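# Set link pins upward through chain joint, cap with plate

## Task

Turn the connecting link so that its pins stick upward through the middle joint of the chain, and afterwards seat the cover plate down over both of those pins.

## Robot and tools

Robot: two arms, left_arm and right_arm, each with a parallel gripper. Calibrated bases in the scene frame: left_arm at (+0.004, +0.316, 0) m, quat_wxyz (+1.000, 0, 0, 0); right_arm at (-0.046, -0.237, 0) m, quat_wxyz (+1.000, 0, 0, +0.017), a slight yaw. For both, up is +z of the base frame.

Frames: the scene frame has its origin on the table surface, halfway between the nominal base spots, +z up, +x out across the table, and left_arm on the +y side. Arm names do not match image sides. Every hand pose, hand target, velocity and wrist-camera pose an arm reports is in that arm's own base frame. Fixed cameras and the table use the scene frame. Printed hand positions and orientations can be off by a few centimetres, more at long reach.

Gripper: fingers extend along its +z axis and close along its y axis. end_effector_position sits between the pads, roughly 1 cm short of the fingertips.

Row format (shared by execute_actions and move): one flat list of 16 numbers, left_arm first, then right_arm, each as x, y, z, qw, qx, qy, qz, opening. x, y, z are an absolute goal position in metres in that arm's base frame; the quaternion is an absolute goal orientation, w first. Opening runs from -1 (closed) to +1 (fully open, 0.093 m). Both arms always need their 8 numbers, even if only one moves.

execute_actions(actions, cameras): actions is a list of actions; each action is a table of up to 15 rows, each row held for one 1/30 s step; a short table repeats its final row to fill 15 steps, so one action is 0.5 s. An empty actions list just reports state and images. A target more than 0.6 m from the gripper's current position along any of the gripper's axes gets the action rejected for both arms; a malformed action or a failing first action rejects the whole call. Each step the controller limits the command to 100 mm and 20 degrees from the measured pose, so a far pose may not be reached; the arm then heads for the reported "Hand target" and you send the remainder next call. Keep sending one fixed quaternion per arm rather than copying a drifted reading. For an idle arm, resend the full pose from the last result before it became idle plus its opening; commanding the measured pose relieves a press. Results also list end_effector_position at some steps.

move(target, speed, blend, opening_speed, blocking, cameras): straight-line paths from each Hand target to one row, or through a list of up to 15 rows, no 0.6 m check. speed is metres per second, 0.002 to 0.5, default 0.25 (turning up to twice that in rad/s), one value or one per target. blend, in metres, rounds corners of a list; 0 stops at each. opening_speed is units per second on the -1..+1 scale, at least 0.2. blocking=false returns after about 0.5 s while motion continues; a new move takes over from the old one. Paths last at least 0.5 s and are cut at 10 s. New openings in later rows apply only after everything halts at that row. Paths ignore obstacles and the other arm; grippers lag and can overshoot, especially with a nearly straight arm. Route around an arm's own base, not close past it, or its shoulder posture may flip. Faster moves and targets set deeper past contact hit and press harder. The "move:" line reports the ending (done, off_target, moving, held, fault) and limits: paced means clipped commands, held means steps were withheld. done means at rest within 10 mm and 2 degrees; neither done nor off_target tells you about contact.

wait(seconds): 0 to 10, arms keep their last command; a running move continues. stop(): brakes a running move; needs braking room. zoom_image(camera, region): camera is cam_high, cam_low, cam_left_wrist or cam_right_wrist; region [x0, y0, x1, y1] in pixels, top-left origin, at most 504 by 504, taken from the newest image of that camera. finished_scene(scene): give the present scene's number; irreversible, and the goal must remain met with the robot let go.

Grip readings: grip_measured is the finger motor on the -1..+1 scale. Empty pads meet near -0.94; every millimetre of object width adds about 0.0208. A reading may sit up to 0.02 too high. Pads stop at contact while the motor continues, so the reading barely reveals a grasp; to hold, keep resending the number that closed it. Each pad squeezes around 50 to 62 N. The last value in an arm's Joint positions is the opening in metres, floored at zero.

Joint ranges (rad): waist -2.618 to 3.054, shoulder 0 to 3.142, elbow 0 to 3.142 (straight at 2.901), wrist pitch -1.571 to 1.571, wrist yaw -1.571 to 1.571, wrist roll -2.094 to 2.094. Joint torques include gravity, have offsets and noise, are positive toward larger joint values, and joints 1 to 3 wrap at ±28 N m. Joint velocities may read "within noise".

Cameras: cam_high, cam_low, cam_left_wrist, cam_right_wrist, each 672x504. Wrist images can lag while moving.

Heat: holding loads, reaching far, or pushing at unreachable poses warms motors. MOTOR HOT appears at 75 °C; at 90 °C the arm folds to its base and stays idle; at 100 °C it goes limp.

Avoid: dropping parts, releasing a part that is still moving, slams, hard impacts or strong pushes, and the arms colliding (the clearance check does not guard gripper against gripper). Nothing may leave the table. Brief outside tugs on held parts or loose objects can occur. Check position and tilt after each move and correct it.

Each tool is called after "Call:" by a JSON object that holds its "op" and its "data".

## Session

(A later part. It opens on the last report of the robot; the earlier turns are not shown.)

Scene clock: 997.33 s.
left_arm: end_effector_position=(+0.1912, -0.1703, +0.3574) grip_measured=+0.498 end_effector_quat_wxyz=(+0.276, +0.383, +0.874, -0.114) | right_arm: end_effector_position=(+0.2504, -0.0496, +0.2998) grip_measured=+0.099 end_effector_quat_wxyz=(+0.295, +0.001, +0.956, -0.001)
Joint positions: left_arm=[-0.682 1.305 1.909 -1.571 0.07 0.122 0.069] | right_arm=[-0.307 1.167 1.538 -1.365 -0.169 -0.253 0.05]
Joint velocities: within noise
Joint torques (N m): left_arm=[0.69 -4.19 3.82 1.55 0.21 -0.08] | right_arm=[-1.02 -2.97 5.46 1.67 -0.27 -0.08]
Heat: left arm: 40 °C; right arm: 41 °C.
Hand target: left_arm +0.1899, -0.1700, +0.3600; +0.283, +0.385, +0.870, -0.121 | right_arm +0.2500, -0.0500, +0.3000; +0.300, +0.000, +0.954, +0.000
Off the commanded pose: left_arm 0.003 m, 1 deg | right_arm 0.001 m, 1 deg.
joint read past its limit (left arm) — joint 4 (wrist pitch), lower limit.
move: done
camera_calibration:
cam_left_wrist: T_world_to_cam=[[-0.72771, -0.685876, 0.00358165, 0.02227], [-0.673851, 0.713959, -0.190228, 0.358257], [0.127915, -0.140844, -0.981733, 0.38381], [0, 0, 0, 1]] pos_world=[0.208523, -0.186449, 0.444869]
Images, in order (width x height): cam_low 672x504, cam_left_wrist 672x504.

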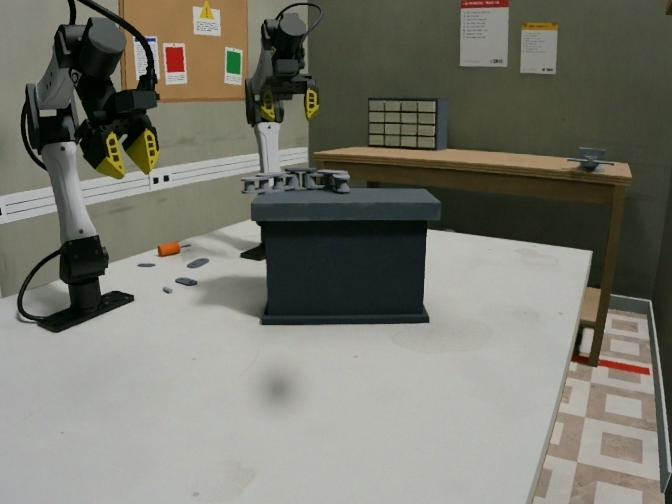

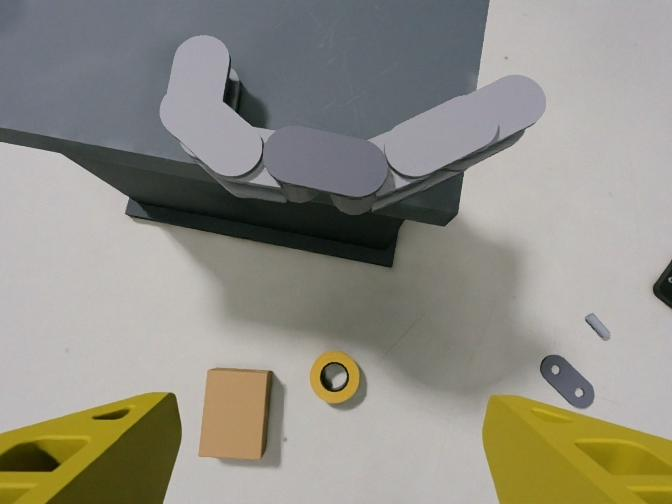

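Call:
{"op": "move", "data": {"target": [[0.215,-0.155,0.33,0.1890,-0.1890,0.6814,-0.6814,0.3,0.25,-0.05,0.3,0.3,0,0.954,0,0.1],[0.227,-0.177,0.247,0.1890,-0.1890,0.6814,-0.6814,0.3,0.25,-0.05,0.3,0.3,0,0.954,0,0.1]], "speed": [0.3,0.15]}}

Scene clock: 1037.93 s.
left_arm: end_effector_position=(+0.2256, -0.1762, +0.2487) grip_measured=+0.301 end_effector_quat_wxyz=(+0.187, -0.186, +0.684, -0.680) | right_arm: end_effector_position=(+0.2504, -0.0496, +0.2998) grip_measured=+0.099 end_effector_quat_wxyz=(+0.295, +0.001, +0.956, -0.001)
Joint positions: left_arm=[-0.22 0.708 0.329 0.37 0.817 -1.562 0.06] | right_arm=[-0.307 1.167 1.538 -1.365 -0.169 -0.253 0.05]
Joint velocities: within noise
Joint torques (N m): left_arm=[-1.02 0.2 5.67 2.11 -0.15 -0.21] | right_arm=[-0.9 -2.69 5.19 1.65 -0.2 -0.11]
Heat: left arm: 42 °C; right arm: 41 °C.
Hand target: left_arm +0.2269, -0.1769, +0.2469; +0.189, -0.189, +0.682, -0.681 | right_arm +0.2500, -0.0500, +0.3000; +0.300, +0.000, +0.954, +0.000
Off the commanded pose: left_arm 0.002 m, 1 deg | right_arm 0.001 m, 1 deg.
move: done
camera_calibration:
cam_left_wrist: T_world_to_cam=[[0.00926367, 0.008727, 0.999919, -0.247974], [-0.992899, -0.118522, 0.0102331, 0.240444], [0.118601, -0.992913, 0.00756708, -0.122221], [0, 0, 0, 1]] pos_world=[0.25553, -0.0906926, 0.246418]
cam_right_wrist: T_world_to_cam=[[-0.0140165, -0.999847, 0.0104649, -0.049232], [-0.988879, 0.0123115, -0.14821, 0.329873], [0.148059, -0.0124259, -0.988901, 0.340149], [0, 0, 0, 1]] pos_world=[0.275152, -0.0490591, 0.385779]

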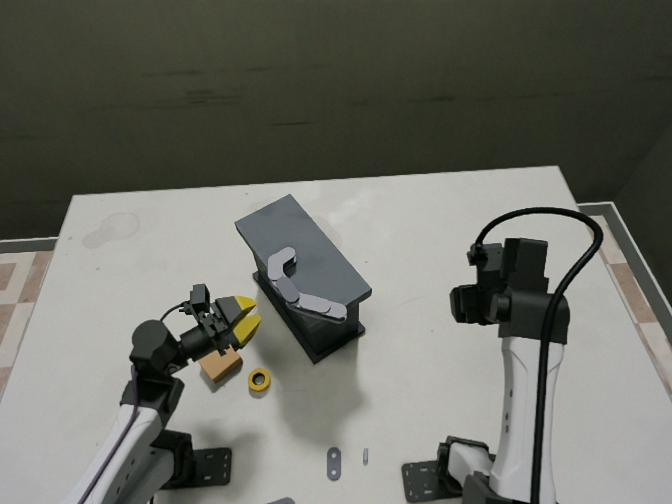

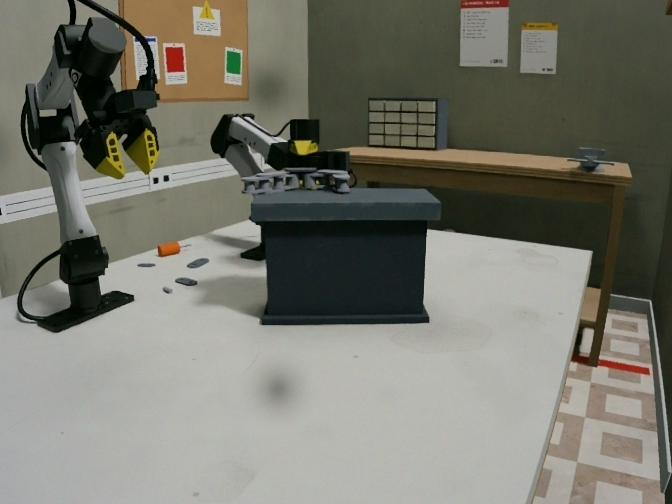

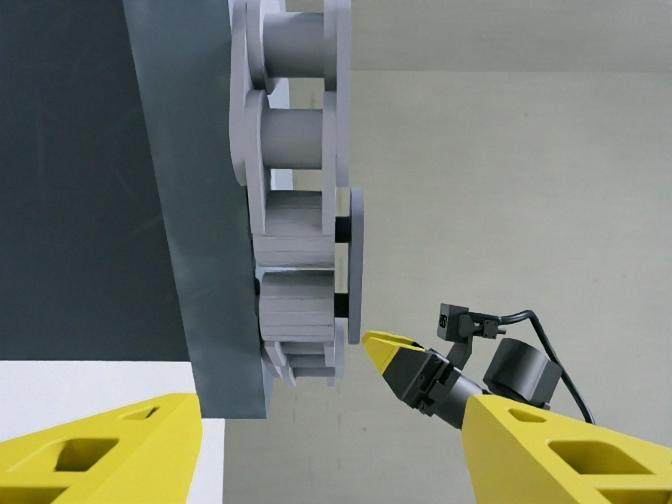

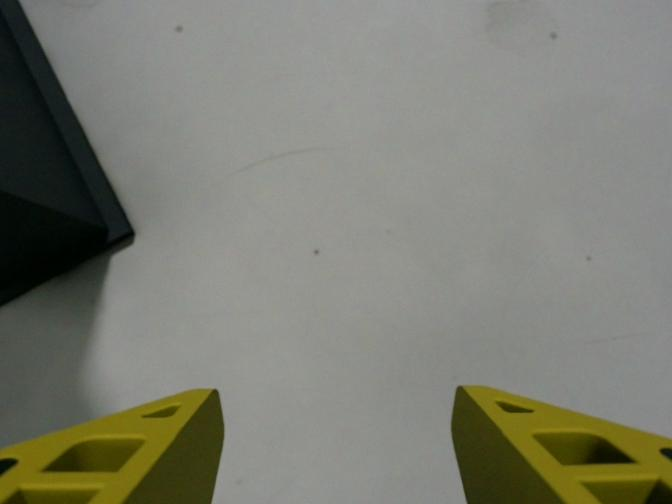

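Call:
{"op": "zoom_image", "data": {"camera": "cam_left_wrist", "region": [200, 170, 400, 390]}}

Scaled by 2.291 from the camera's 672x504 image, which has a finer 960x720 frame.

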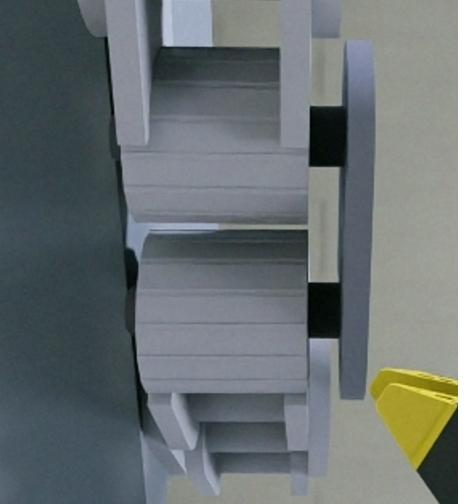

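Call:
{"op": "move", "data": {"target": [0.2572,-0.2235,0.241,0.1890,-0.1890,0.6814,-0.6814,0.3,0.25,-0.05,0.3,0.3,0,0.954,0,0.1], "speed": 0.06, "cameras": ["cam_left_wrist","cam_low","cam_high"]}}

Call:
{"op": "zoom_image", "data": {"camera": "cam_left_wrist", "region": [170, 100, 500, 504]}}

Call:
{"op": "zoom_image", "data": {"camera": "cam_high", "region": [200, 220, 370, 360]}}

Scene clock: 1087.83 s.
left_arm: end_effector_position=(+0.2510, -0.2197, +0.2212) grip_measured=+0.301 end_effector_quat_wxyz=(+0.173, -0.199, +0.695, -0.669) | right_arm: end_effector_position=(+0.2504, -0.0496, +0.2998) grip_measured=+0.099 end_effector_quat_wxyz=(+0.295, +0.001, +0.956, -0.001)
Joint positions: left_arm=[-0.424 1 0.341 0.604 0.613 -1.564 0.06] | right_arm=[-0.307 1.167 1.538 -1.365 -0.169 -0.253 0.05]
Joint velocities: within noise
Joint torques (N m): left_arm=[-1.02 -1.46 9.5 2.21 -0.14 -0.19] | right_arm=[-0.79 -2.96 5.08 1.69 -0.21 -0.08]
Heat: left arm: 44 °C; right arm: 41 °C.
Hand target: left_arm +0.2561, -0.2226, +0.2410; +0.189, -0.189, +0.681, -0.681 | right_arm +0.2500, -0.0500, +0.3000; +0.300, +0.000, +0.954, +0.000
Off the commanded pose: left_arm 0.021 m, 3 deg | right_arm 0.001 m, 1 deg.
move: off_target (left_arm)
camera_calibration:
cam_left_wrist: T_world_to_cam=[[0.0530685, -0.0113347, 0.998527, -0.235389], [-0.991594, -0.11876, 0.051352, 0.251304], [0.118003, -0.992858, -0.0175418, -0.162461], [0, 0, 0, 1]] pos_world=[0.280855, -0.134123, 0.219287]
Images, in order (width x height): cam_high 672x504, cam_low 672x504, cam_left_wrist 672x504.

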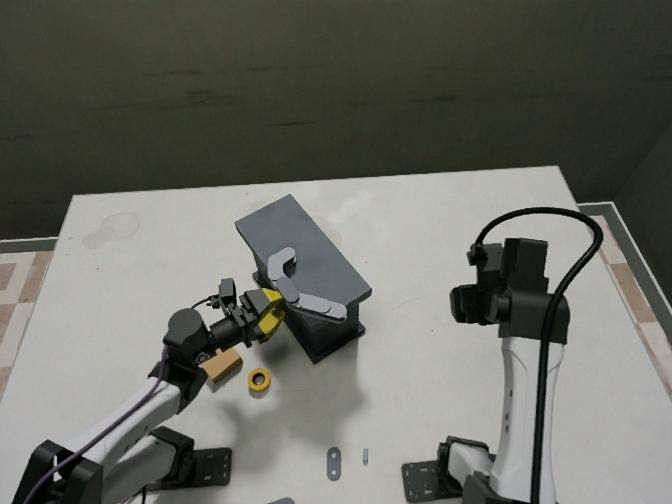

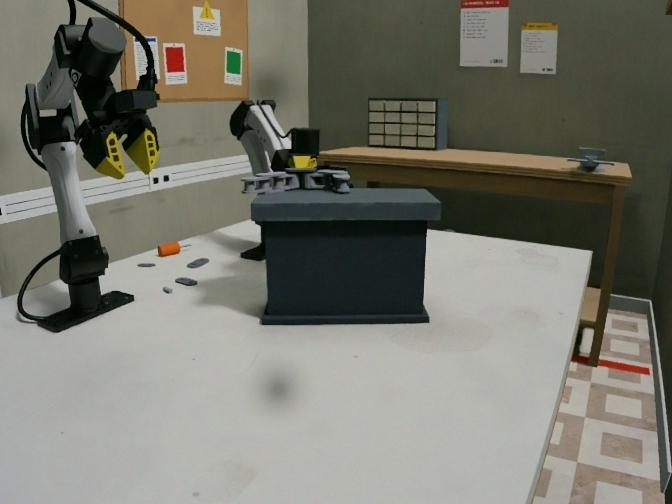

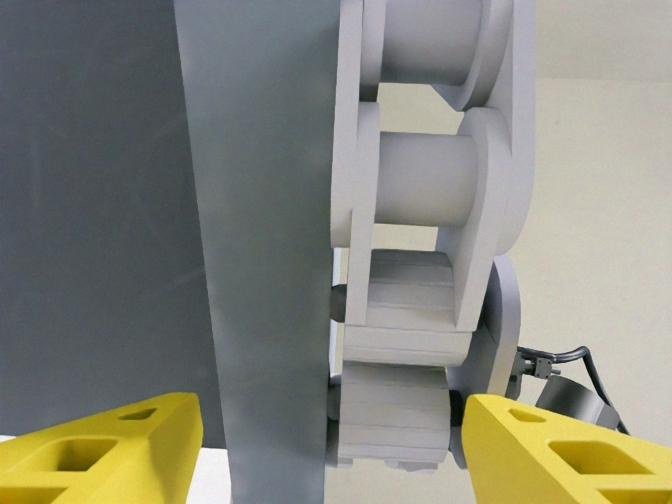

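Scaled by 1.248 from the camera's 672x504 image, which has a finer 960x720 frame.

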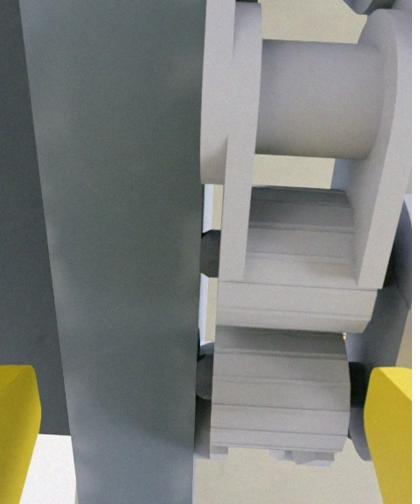

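Scaled by 2.965 from the camera's 672x504 image, which has a finer 960x720 frame.

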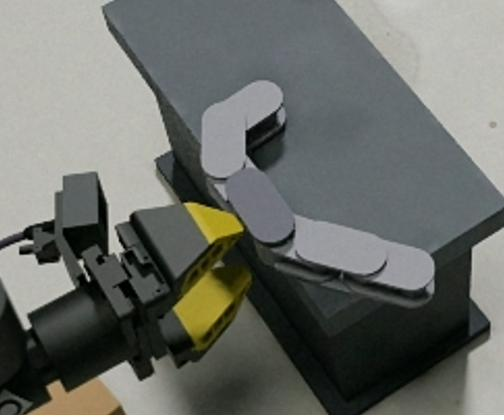

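Call:
{"op": "move", "data": {"target": [[0.247,-0.2065,0.250,0.1890,-0.1890,0.6814,-0.6814,0.3,0.25,-0.05,0.3,0.3,0,0.954,0,0.1]], "speed": 0.06, "cameras": ["cam_left_wrist"]}}

Scene clock: 1095.33 s.
left_arm: end_effector_position=(+0.2462, -0.2066, +0.2293) grip_measured=+0.301 end_effector_quat_wxyz=(+0.179, -0.204, +0.692, -0.668) | right_arm: end_effector_position=(+0.2504, -0.0496, +0.2998) grip_measured=+0.099 end_effector_quat_wxyz=(+0.295, +0.001, +0.956, -0.001)
Joint positions: left_arm=[-0.379 0.91 0.341 0.517 0.643 -1.564 0.06] | right_arm=[-0.307 1.167 1.538 -1.365 -0.169 -0.253 0.05]
Joint velocities: within noise
Joint torques (N m): left_arm=[0.69 -3.34 9.37 1.93 0.16 -0.18] | right_arm=[-0.96 -3.02 5.33 1.65 -0.2 -0.07]
Heat: left arm: 45 °C; right arm: 41 °C.
Hand target: left_arm +0.2465, -0.2063, +0.2498; +0.189, -0.189, +0.681, -0.681 | right_arm +0.2500, -0.0500, +0.2999; +0.300, +0.000, +0.954, +0.000
Off the commanded pose: left_arm 0.021 m, 3 deg | right_arm 0.001 m, 1 deg.
move: off_target (left_arm)
camera_calibration:
cam_left_wrist: T_world_to_cam=[[0.0514105, -0.00796539, 0.998646, -0.241998], [-0.989753, -0.133792, 0.0498855, 0.244468], [0.133213, -0.990977, -0.0147621, -0.152802], [0, 0, 0, 1]] pos_world=[0.274759, -0.120644, 0.227219]
Images, in order (width x height): cam_left_wrist 672x504.

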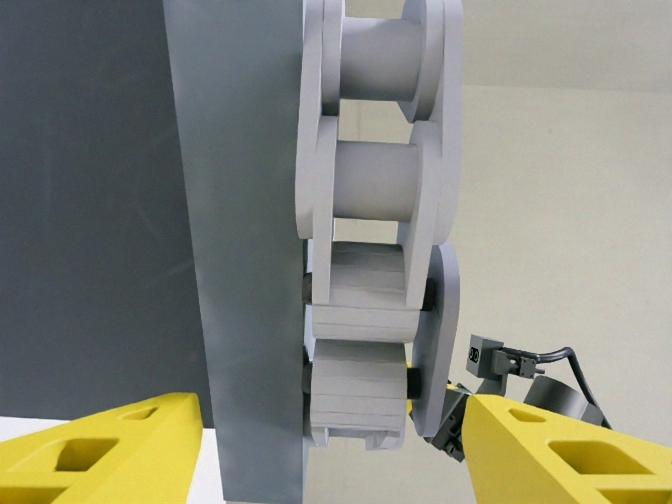

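Call:
{"op": "move", "data": {"target": [[0.247,-0.2065,0.266,0.1890,-0.1890,0.6814,-0.6814,0.3,0.25,-0.05,0.3,0.3,0,0.954,0,0.1]], "speed": 0.06, "cameras": ["cam_left_wrist"]}}

Scene clock: 1118.43 s.
left_arm: end_effector_position=(+0.2466, -0.2069, +0.2437) grip_measured=+0.301 end_effector_quat_wxyz=(+0.178, -0.205, +0.693, -0.668) | right_arm: end_effector_position=(+0.2504, -0.0496, +0.2998) grip_measured=+0.099 end_effector_quat_wxyz=(+0.295, +0.001, +0.956, -0.001)
Joint positions: left_arm=[-0.379 0.885 0.395 0.435 0.644 -1.564 0.06] | right_arm=[-0.307 1.167 1.538 -1.365 -0.169 -0.253 0.05]
Joint velocities: within noise
Joint torques (N m): left_arm=[0.69 -3.19 9.72 1.91 0.16 -0.17] | right_arm=[-0.81 -2.89 5.38 1.65 -0.21 -0.13]
Heat: left arm: 45 °C; right arm: 41 °C.
Hand target: left_arm +0.2464, -0.2063, +0.2656; +0.189, -0.189, +0.681, -0.681 | right_arm +0.2500, -0.0500, +0.2999; +0.300, +0.000, +0.954, +0.000
Off the commanded pose: left_arm 0.022 m, 3 deg | right_arm 0.001 m, 1 deg.
move: off_target (left_arm)
camera_calibration:
cam_left_wrist: T_world_to_cam=[[0.0542221, -0.00875348, 0.998491, -0.257295], [-0.989708, -0.133093, 0.0525784, 0.243533], [0.132431, -0.991065, -0.0158799, -0.152434], [0, 0, 0, 1]] pos_world=[0.275165, -0.120912, 0.241682]
Images, in order (width x height): cam_left_wrist 672x504.

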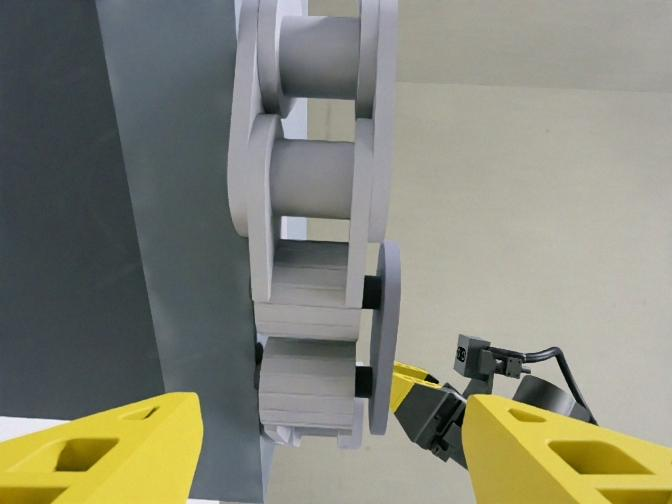

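Call:
{"op": "move", "data": {"target": [[0.2563,-0.2219,0.267,0.1890,-0.1890,0.6814,-0.6814,0.3,0.25,-0.05,0.3,0.3,0,0.954,0,0.1]], "speed": 0.04, "cameras": ["cam_left_wrist"]}}

Call:
{"op": "zoom_image", "data": {"camera": "cam_left_wrist", "region": [120, 200, 520, 504]}}

Scene clock: 1125.77 s.
left_arm: end_effector_position=(+0.2508, -0.2185, +0.2460) grip_measured=+0.301 end_effector_quat_wxyz=(+0.173, -0.200, +0.695, -0.669) | right_arm: end_effector_position=(+0.2504, -0.0496, +0.2998) grip_measured=+0.099 end_effector_quat_wxyz=(+0.295, +0.001, +0.956, -0.001)
Joint positions: left_arm=[-0.419 0.941 0.424 0.459 0.619 -1.564 0.06] | right_arm=[-0.307 1.167 1.538 -1.365 -0.169 -0.253 0.05]
Joint velocities: within noise
Joint torques (N m): left_arm=[-1.02 -1.29 9.8 2.15 -0.15 -0.19] | right_arm=[-0.98 -2.93 5.27 1.63 -0.18 -0.03]
Heat: left arm: 46 °C; right arm: 41 °C.
Hand target: left_arm +0.2550, -0.2210, +0.2668; +0.189, -0.189, +0.681, -0.682 | right_arm +0.2500, -0.0500, +0.2999; +0.300, +0.000, +0.954, +0.000
Off the commanded pose: left_arm 0.022 m, 3 deg | right_arm 0.001 m, 1 deg.
move: off_target (left_arm)
camera_calibration:
cam_left_wrist: T_world_to_cam=[[0.05458, -0.0113154, 0.998445, -0.260553], [-0.991602, -0.118028, 0.0528683, 0.249711], [0.117246, -0.992946, -0.0176624, -0.160675], [0, 0, 0, 1]] pos_world=[0.280673, -0.133017, 0.244108]
Images, in order (width x height): cam_left_wrist 672x504.

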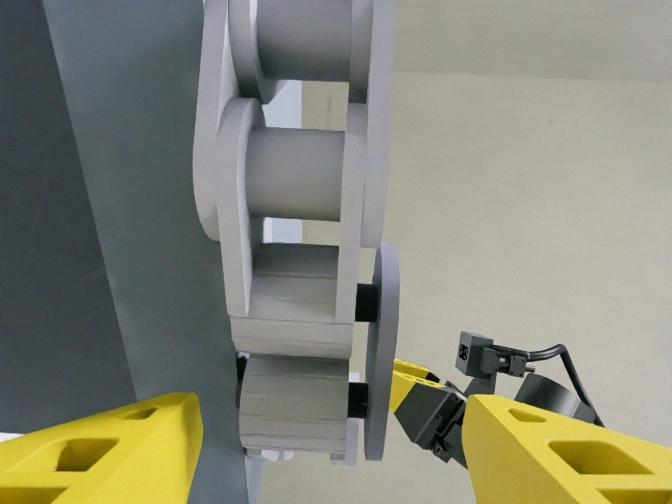

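Scaled by 1.260 from the camera's 672x504 image, which has a finer 960x720 frame.

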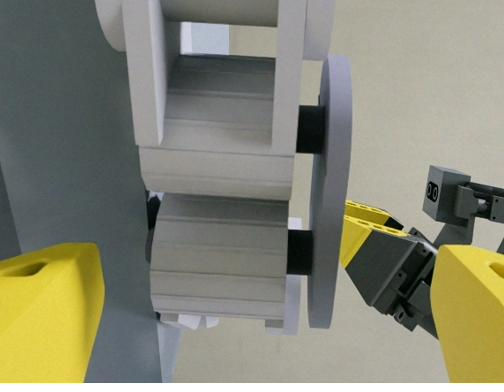

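Call:
{"op": "move", "data": {"target": [[0.2625,-0.2325,0.264,0.1890,-0.1890,0.6814,-0.6814,0.3,0.25,-0.05,0.3,0.3,0,0.954,0,0.1]], "speed": 0.04, "cameras": ["cam_left_wrist","cam_high"]}}

Call:
{"op": "zoom_image", "data": {"camera": "cam_left_wrist", "region": [120, 200, 520, 504]}}

Call:
{"op": "zoom_image", "data": {"camera": "cam_high", "region": [200, 220, 370, 360]}}

Scene clock: 1136.00 s.
left_arm: end_effector_position=(+0.2568, -0.2287, +0.2433) grip_measured=+0.301 end_effector_quat_wxyz=(+0.173, -0.199, +0.696, -0.668) | right_arm: end_effector_position=(+0.2504, -0.0496, +0.2998) grip_measured=+0.099 end_effector_quat_wxyz=(+0.295, +0.001, +0.956, -0.001)
Joint positions: left_arm=[-0.455 1.002 0.437 0.509 0.583 -1.564 0.06] | right_arm=[-0.307 1.167 1.538 -1.365 -0.169 -0.253 0.05]
Joint velocities: within noise
Joint torques (N m): left_arm=[-1.02 -1.66 9.73 2.21 -0.15 -0.19] | right_arm=[-1.01 -2.88 5.22 1.64 -0.25 -0.07]
Heat: left arm: 46 °C; right arm: 41 °C.
Hand target: left_arm +0.2613, -0.2316, +0.2639; +0.189, -0.189, +0.681, -0.681 | right_arm +0.2500, -0.0500, +0.2999; +0.300, +0.000, +0.954, +0.000
Off the commanded pose: left_arm 0.022 m, 3 deg | right_arm 0.001 m, 1 deg.
move: off_target (left_arm)
camera_calibration:
cam_left_wrist: T_world_to_cam=[[0.0533611, -0.0130172, 0.99849, -0.258353], [-0.991628, -0.118438, 0.0514503, 0.254894], [0.117589, -0.992876, -0.0192282, -0.171233], [0, 0, 0, 1]] pos_world=[0.286681, -0.143187, 0.241557]
Images, in order (width x height): cam_high 672x504, cam_left_wrist 672x504.

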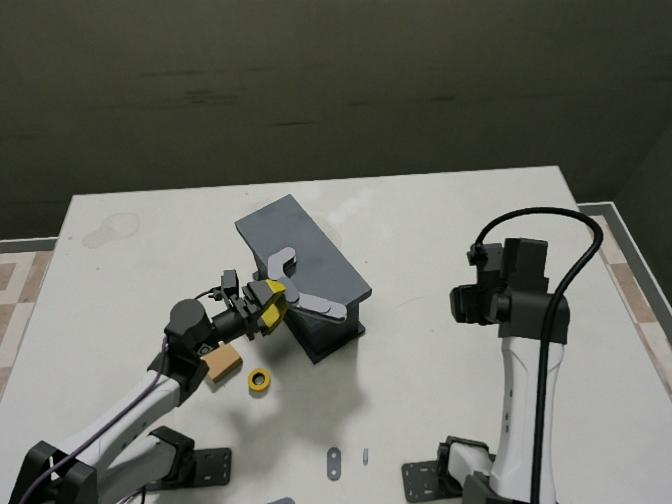

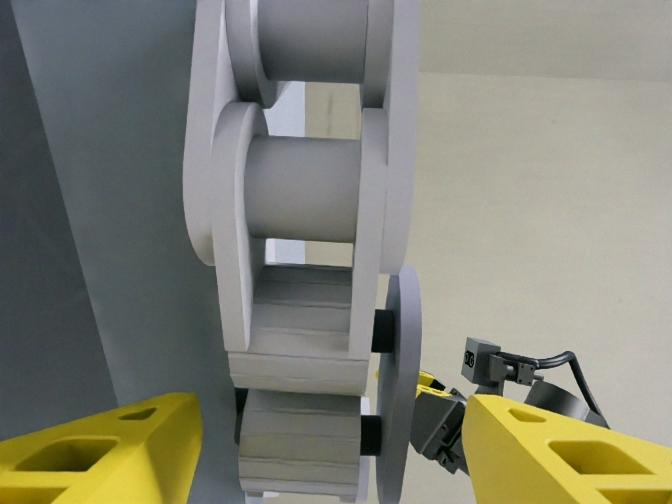

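Scaled by 1.260 from the camera's 672x504 image, which has a finer 960x720 frame.

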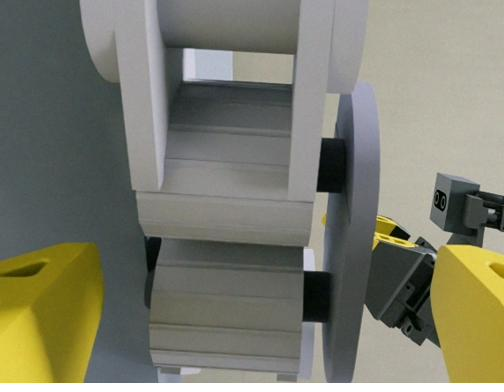

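Scaled by 2.965 from the camera's 672x504 image, which has a finer 960x720 frame.

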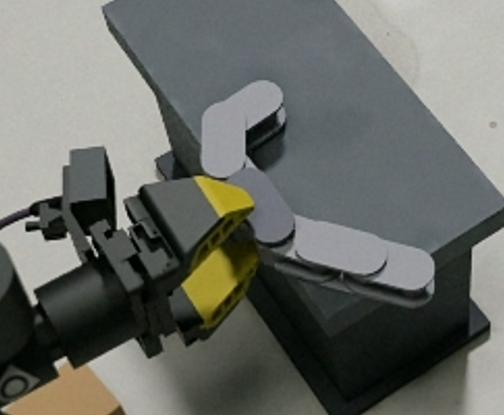

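Call:
{"op": "move", "data": {"target": [[0.2660,-0.2380,0.264,0.1890,-0.1890,0.6814,-0.6814,0.3,0.25,-0.05,0.3,0.3,0,0.954,0,0.1]], "speed": 0.03, "cameras": ["cam_left_wrist","cam_high"]}}

Call:
{"op": "zoom_image", "data": {"camera": "cam_left_wrist", "region": [120, 200, 520, 504]}}

Scene clock: 1142.57 s.
left_arm: end_effector_position=(+0.2602, -0.2340, +0.2434) grip_measured=+0.301 end_effector_quat_wxyz=(+0.174, -0.199, +0.696, -0.668) | right_arm: end_effector_position=(+0.2504, -0.0496, +0.2998) grip_measured=+0.099 end_effector_quat_wxyz=(+0.295, +0.001, +0.956, -0.001)
Joint positions: left_arm=[-0.471 1.033 0.45 0.526 0.566 -1.564 0.06] | right_arm=[-0.307 1.167 1.538 -1.365 -0.169 -0.253 0.05]
Joint velocities: within noise
Joint torques (N m): left_arm=[-1.03 -1.87 9.74 2.23 -0.13 -0.19] | right_arm=[-1.01 -2.86 5.24 1.65 -0.23 -0.07]
Heat: left arm: 46 °C; right arm: 41 °C.
Hand target: left_arm +0.2649, -0.2371, +0.2639; +0.189, -0.189, +0.681, -0.682 | right_arm +0.2500, -0.0500, +0.2999; +0.300, +0.000, +0.954, +0.000
Off the commanded pose: left_arm 0.022 m, 3 deg | right_arm 0.001 m, 1 deg.
move: off_target (left_arm)
camera_calibration:
cam_left_wrist: T_world_to_cam=[[0.0526075, -0.0136745, 0.998522, -0.258711], [-0.991669, -0.118445, 0.0506244, 0.257894], [0.117578, -0.992866, -0.0197917, -0.176722], [0, 0, 0, 1]] pos_world=[0.290135, -0.148452, 0.241775]
Images, in order (width x height): cam_high 672x504, cam_left_wrist 672x504.

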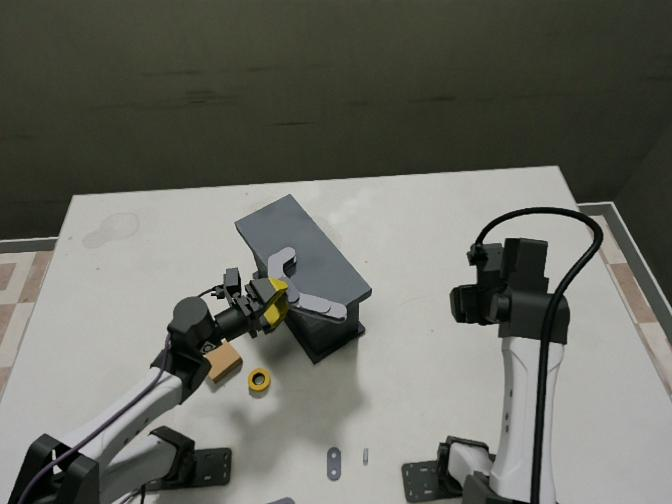

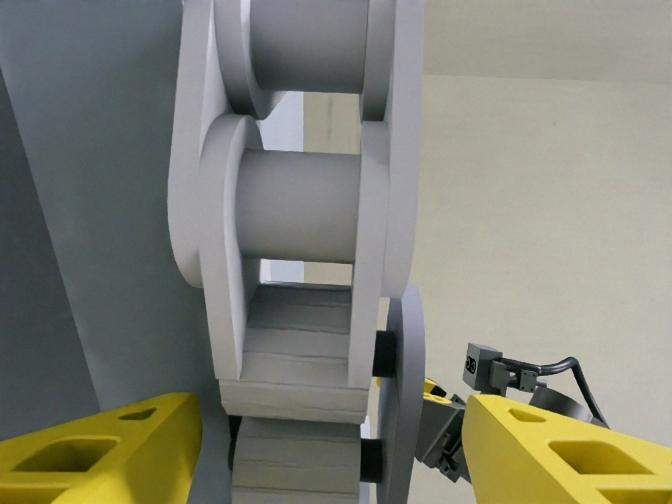

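Scaled by 1.260 from the camera's 672x504 image, which has a finer 960x720 frame.

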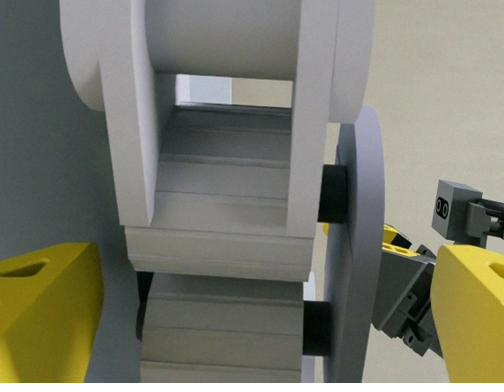

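Call:
{"op": "move", "data": {"target": [[0.2695,-0.2435,0.264,0.1890,-0.1890,0.6814,-0.6814,0.3,0.25,-0.05,0.3,0.3,0,0.954,0,0.1]], "speed": 0.03, "cameras": ["cam_left_wrist","cam_high"]}}

Call:
{"op": "zoom_image", "data": {"camera": "cam_high", "region": [200, 220, 370, 360]}}

Scene clock: 1148.30 s.
left_arm: end_effector_position=(+0.2614, -0.2362, +0.2429) grip_measured=+0.301 end_effector_quat_wxyz=(+0.172, -0.200, +0.696, -0.668) | right_arm: end_effector_position=(+0.2504, -0.0496, +0.2998) grip_measured=+0.099 end_effector_quat_wxyz=(+0.295, +0.001, +0.956, -0.001)
Joint positions: left_arm=[-0.478 1.045 0.455 0.533 0.56 -1.567 0.06] | right_arm=[-0.307 1.167 1.538 -1.365 -0.169 -0.253 0.05]
Joint velocities: within noise
Joint torques (N m): left_arm=[-1.85 -0.36 10.37 2.3 -0.23 -0.18] | right_arm=[-1.2 -3.15 5.31 1.71 -0.28 -0.07]
Heat: left arm: 46 °C; right arm: 40 °C.
Hand target: left_arm +0.2679, -0.2422, +0.2638; +0.189, -0.189, +0.681, -0.682 | right_arm +0.2500, -0.0500, +0.2999; +0.300, +0.000, +0.954, +0.000
Off the commanded pose: left_arm 0.024 m, 3 deg | right_arm 0.001 m, 1 deg.
move: off_target (left_arm)
camera_calibration:
cam_left_wrist: T_world_to_cam=[[0.0557467, -0.013186, 0.998358, -0.258923], [-0.991536, -0.118157, 0.0538052, 0.258088], [0.117254, -0.992907, -0.0196613, -0.178997], [0, 0, 0, 1]] pos_world=[0.291325, -0.150646, 0.241092]
Images, in order (width x height): cam_high 672x504, cam_left_wrist 672x504.

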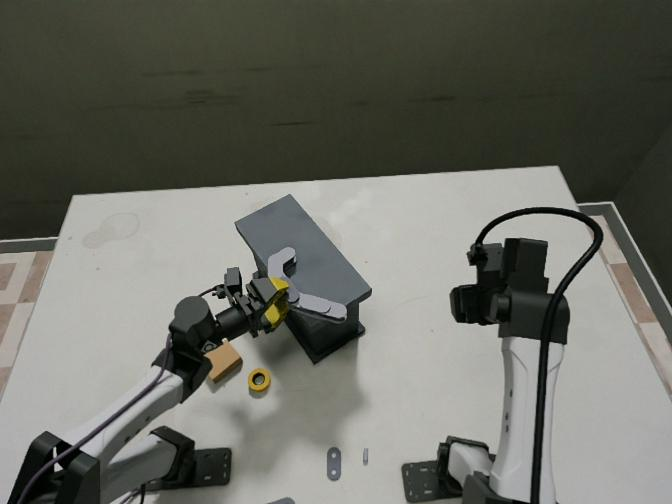

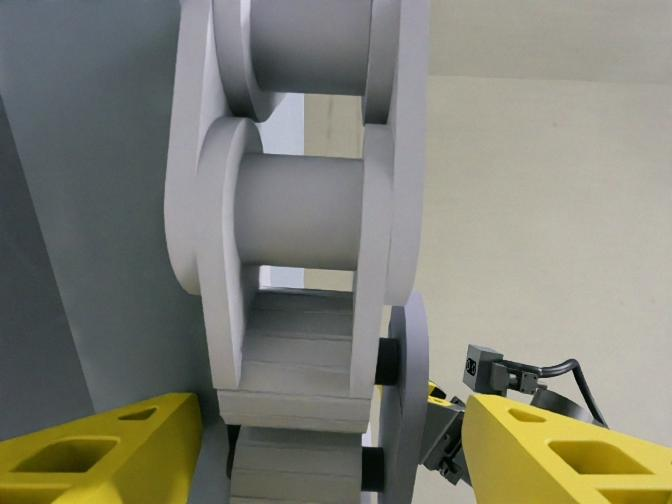

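Scaled by 2.965 from the camera's 672x504 image, which has a finer 960x720 frame.

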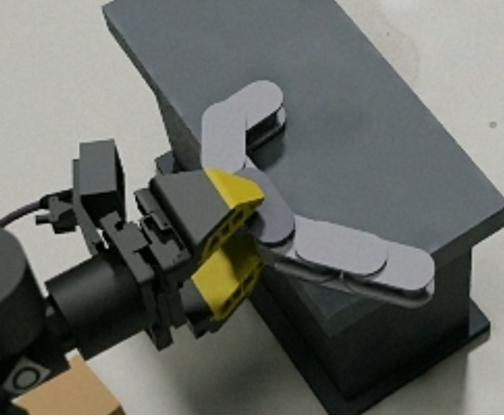

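Call:
{"op": "move", "data": {"target": [[0.2665,-0.2390,0.264,0.1890,-0.1890,0.6814,-0.6814,-0.7,0.25,-0.05,0.3,0.3,0,0.954,0,0.1]], "speed": 0.03, "opening_speed": 0.4, "cameras": ["cam_left_wrist","cam_high","cam_low"]}}

Call:
{"op": "zoom_image", "data": {"camera": "cam_low", "region": [220, 130, 380, 230]}}

Scene clock: 1157.17 s.
left_arm: end_effector_position=(+0.2619, -0.2360, +0.2440) grip_measured=-0.434 end_effector_quat_wxyz=(+0.174, -0.200, +0.695, -0.669) | right_arm: end_effector_position=(+0.2504, -0.0496, +0.2998) grip_measured=+0.099 end_effector_quat_wxyz=(+0.295, +0.001, +0.956, -0.001)
Joint positions: left_arm=[-0.478 1.045 0.456 0.536 0.557 -1.568 0.024] | right_arm=[-0.307 1.167 1.538 -1.365 -0.169 -0.253 0.05]
Joint velocities: within noise
Joint torques (N m): left_arm=[-0.72 -2.52 9.51 2.15 -0.1 -0.15] | right_arm=[-1.01 -3.08 5.16 1.66 -0.2 -0.09]
Heat: left arm: 46 °C; right arm: 40 °C.
Hand target: left_arm +0.2656, -0.2383, +0.2638; +0.189, -0.189, +0.681, -0.681 | right_arm +0.2500, -0.0500, +0.2999; +0.300, +0.000, +0.954, +0.000
Off the commanded pose: left_arm 0.021 m, 3 deg | right_arm 0.001 m, 1 deg.
move: off_target (left_arm)
camera_calibration:
cam_left_wrist: T_world_to_cam=[[0.0526625, -0.0112275, 0.998549, -0.258807], [-0.991425, -0.120345, 0.0509336, 0.258656], [0.119598, -0.992669, -0.0174689, -0.179993], [0, 0, 0, 1]] pos_world=[0.291594, -0.150451, 0.242113]
Images, in order (width x height): cam_high 672x504, cam_low 672x504, cam_left_wrist 672x504.

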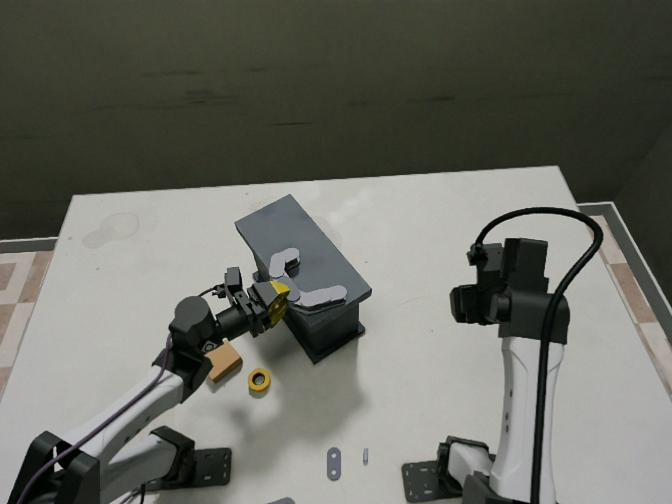

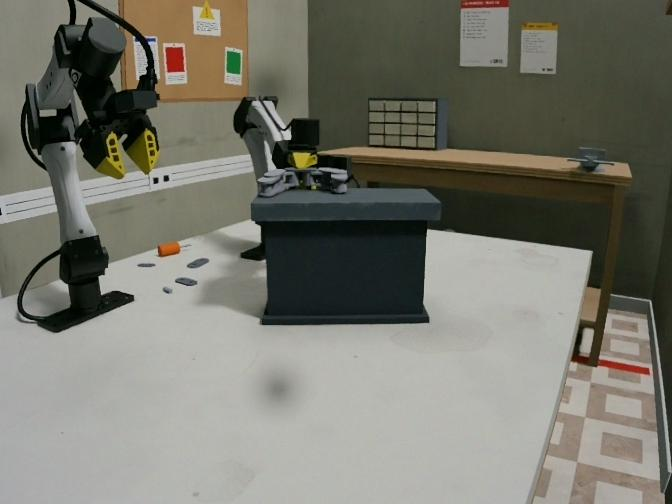

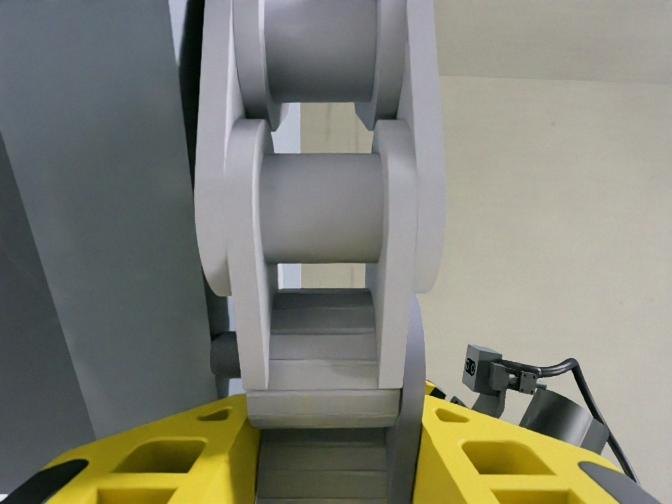

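Scaled by 3.150 from the camera's 672x504 image, which has a finer 960x720 frame.

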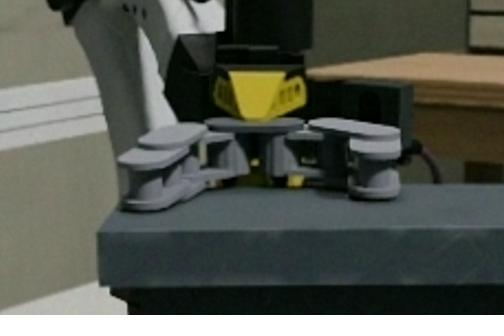

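Call:
{"op": "move", "data": {"target": [[0.2645,-0.2360,0.300,0.1890,-0.1890,0.6814,-0.6814,-0.7,0.25,-0.05,0.3,0.3,0,0.954,0,0.1]], "speed": 0.05, "cameras": ["cam_left_wrist","cam_high","cam_low"]}}

Call:
{"op": "zoom_image", "data": {"camera": "cam_low", "region": [220, 120, 380, 230]}}

Scene clock: 1180.17 s.
left_arm: end_effector_position=(+0.2610, -0.2356, +0.2478) grip_measured=-0.434 end_effector_quat_wxyz=(+0.151, -0.222, +0.718, -0.642) | right_arm: end_effector_position=(+0.2504, -0.0496, +0.2998) grip_measured=+0.099 end_effector_quat_wxyz=(+0.295, +0.001, +0.956, -0.001)
Joint positions: left_arm=[-0.478 1.011 0.545 0.314 0.557 -1.558 0.024] | right_arm=[-0.307 1.167 1.538 -1.365 -0.169 -0.253 0.05]
Joint velocities: within noise
Joint torques (N m): left_arm=[0.12 -6.45 11.54 2.53 0.02 -0.25] | right_arm=[-0.87 -2.88 5.07 1.67 -0.2 -0.09]
Heat: left arm: 47 °C; right arm: 40 °C.
Hand target: left_arm +0.2609, -0.2341, +0.2988; +0.189, -0.189, +0.682, -0.681 | right_arm +0.2500, -0.0500, +0.2999; +0.300, +0.000, +0.954, +0.000
Off the commanded pose: left_arm 0.052 m, 8 deg | right_arm 0.001 m, 1 deg.
move: off_target (left_arm)
camera_calibration:
cam_left_wrist: T_world_to_cam=[[0.13207, -0.0611337, 0.989353, -0.292758], [-0.984497, -0.124312, 0.123741, 0.236906], [0.115424, -0.990358, -0.0766039, -0.163047], [0, 0, 0, 1]] pos_world=[0.290718, -0.149922, 0.247836]
Images, in order (width x height): cam_high 672x504, cam_low 672x504, cam_left_wrist 672x504.

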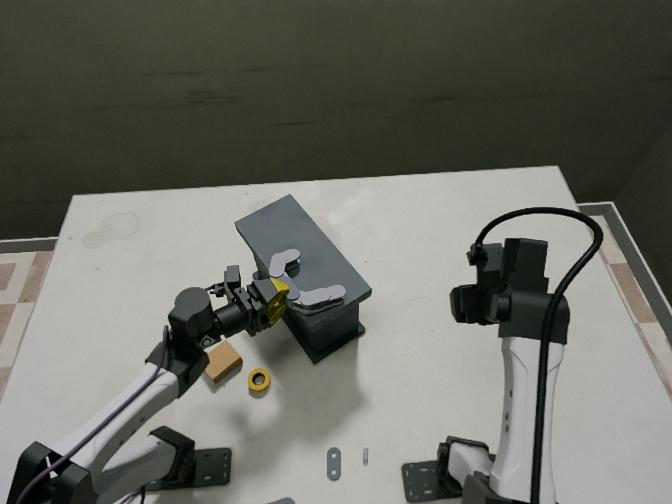

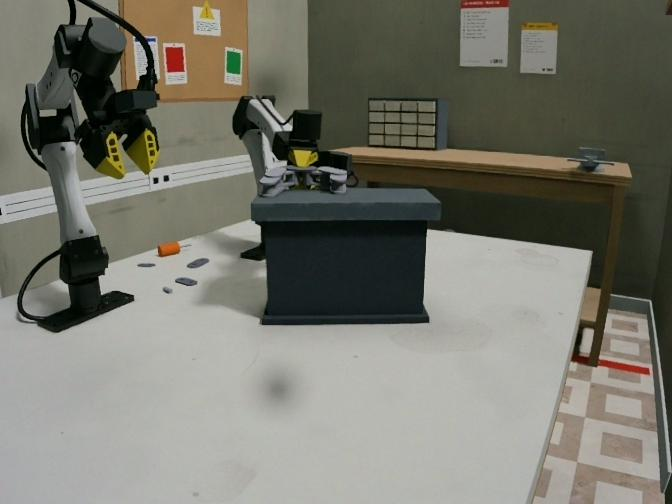

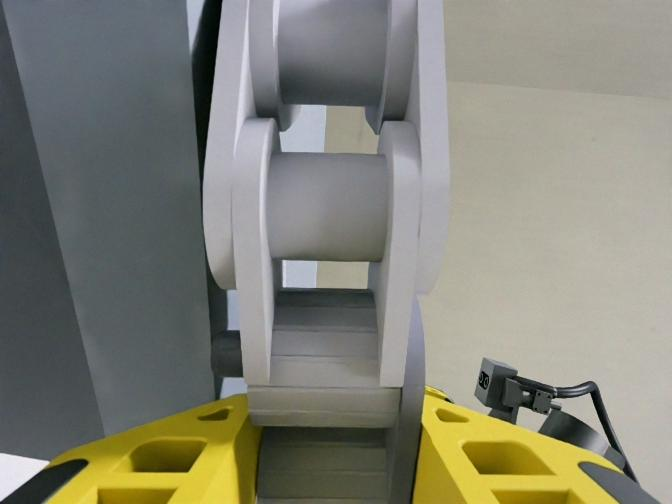

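Scaled by 3.150 from the camera's 672x504 image, which has a finer 960x720 frame.

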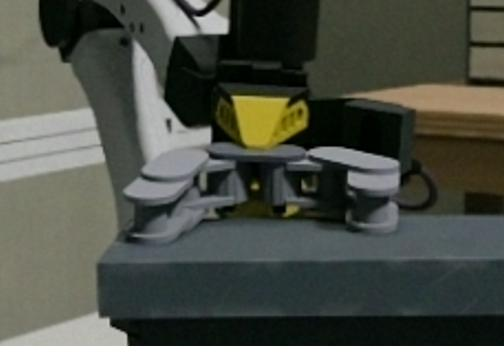

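Call:
{"op": "move", "data": {"target": [[0.2600,-0.2280,0.345,0.1890,-0.1890,0.6814,-0.6814,-0.7,0.25,-0.05,0.3,0.3,0,0.954,0,0.1]], "speed": 0.06, "cameras": ["cam_left_wrist","cam_high","cam_low"]}}

Call:
{"op": "zoom_image", "data": {"camera": "cam_low", "region": [220, 120, 380, 230]}}

Scene clock: 1191.27 s.
left_arm: end_effector_position=(+0.2550, -0.2231, +0.2612) grip_measured=-0.434 end_effector_quat_wxyz=(+0.128, -0.259, +0.738, -0.610) | right_arm: end_effector_position=(+0.2504, -0.0496, +0.2998) grip_measured=+0.099 end_effector_quat_wxyz=(+0.295, +0.001, +0.956, -0.001)
Joint positions: left_arm=[-0.453 0.946 0.669 0.011 0.556 -1.558 0.024] | right_arm=[-0.307 1.167 1.538 -1.365 -0.169 -0.253 0.05]
Joint velocities: within noise
Joint torques (N m): left_arm=[0.7 -7.24 13.45 3.3 0.36 -0.16] | right_arm=[-1.05 -3.03 5.45 1.64 -0.21 -0.07]
Heat: left arm: 50 °C; right arm: 40 °C.
Hand target: left_arm +0.2498, -0.2220, +0.3414; +0.190, -0.188, +0.684, -0.679 | right_arm +0.2500, -0.0500, +0.2999; +0.300, +0.000, +0.954, +0.000
Off the commanded pose: left_arm 0.084 m, 15 deg | right_arm 0.001 m, 1 deg.
move: off_target (left_arm)
camera_calibration:
cam_left_wrist: T_world_to_cam=[[0.23327, -0.10679, 0.96653, -0.334536], [-0.963739, -0.157848, 0.215156, 0.19419], [0.129588, -0.981672, -0.139739, -0.13421], [0, 0, 0, 1]] pos_world=[0.282577, -0.136823, 0.262804]
Images, in order (width x height): cam_high 672x504, cam_low 672x504, cam_left_wrist 672x504.

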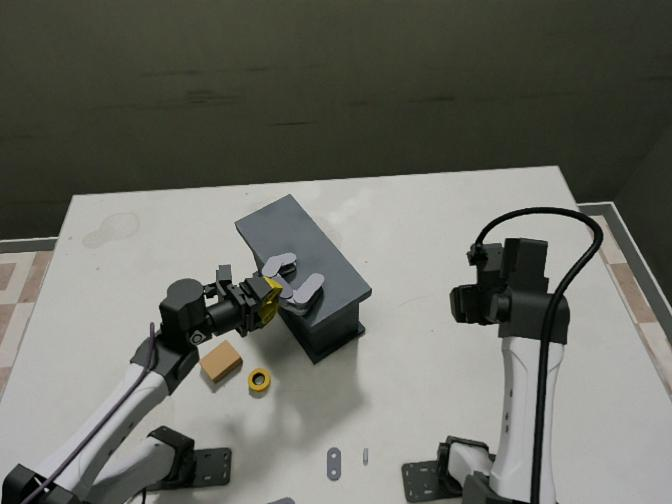

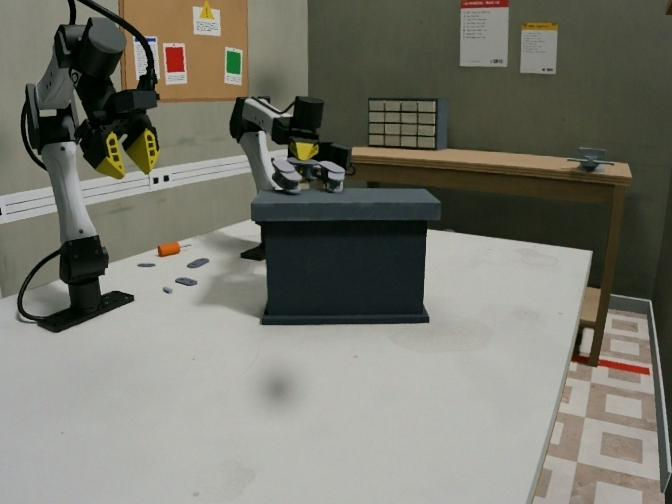

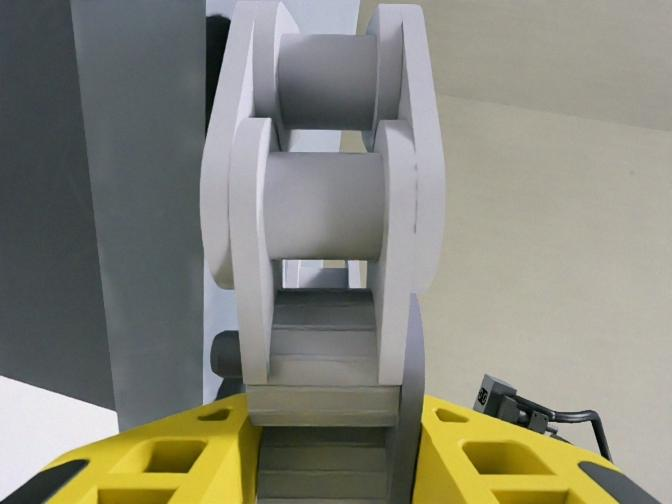

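Scaled by 3.150 from the camera's 672x504 image, which has a finer 960x720 frame.

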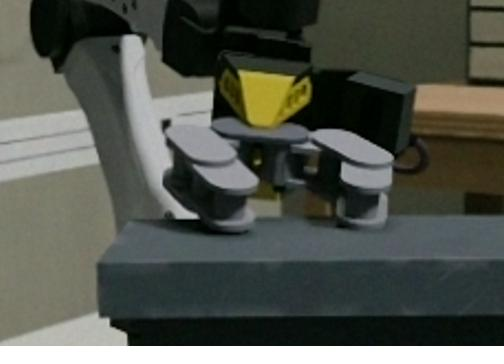

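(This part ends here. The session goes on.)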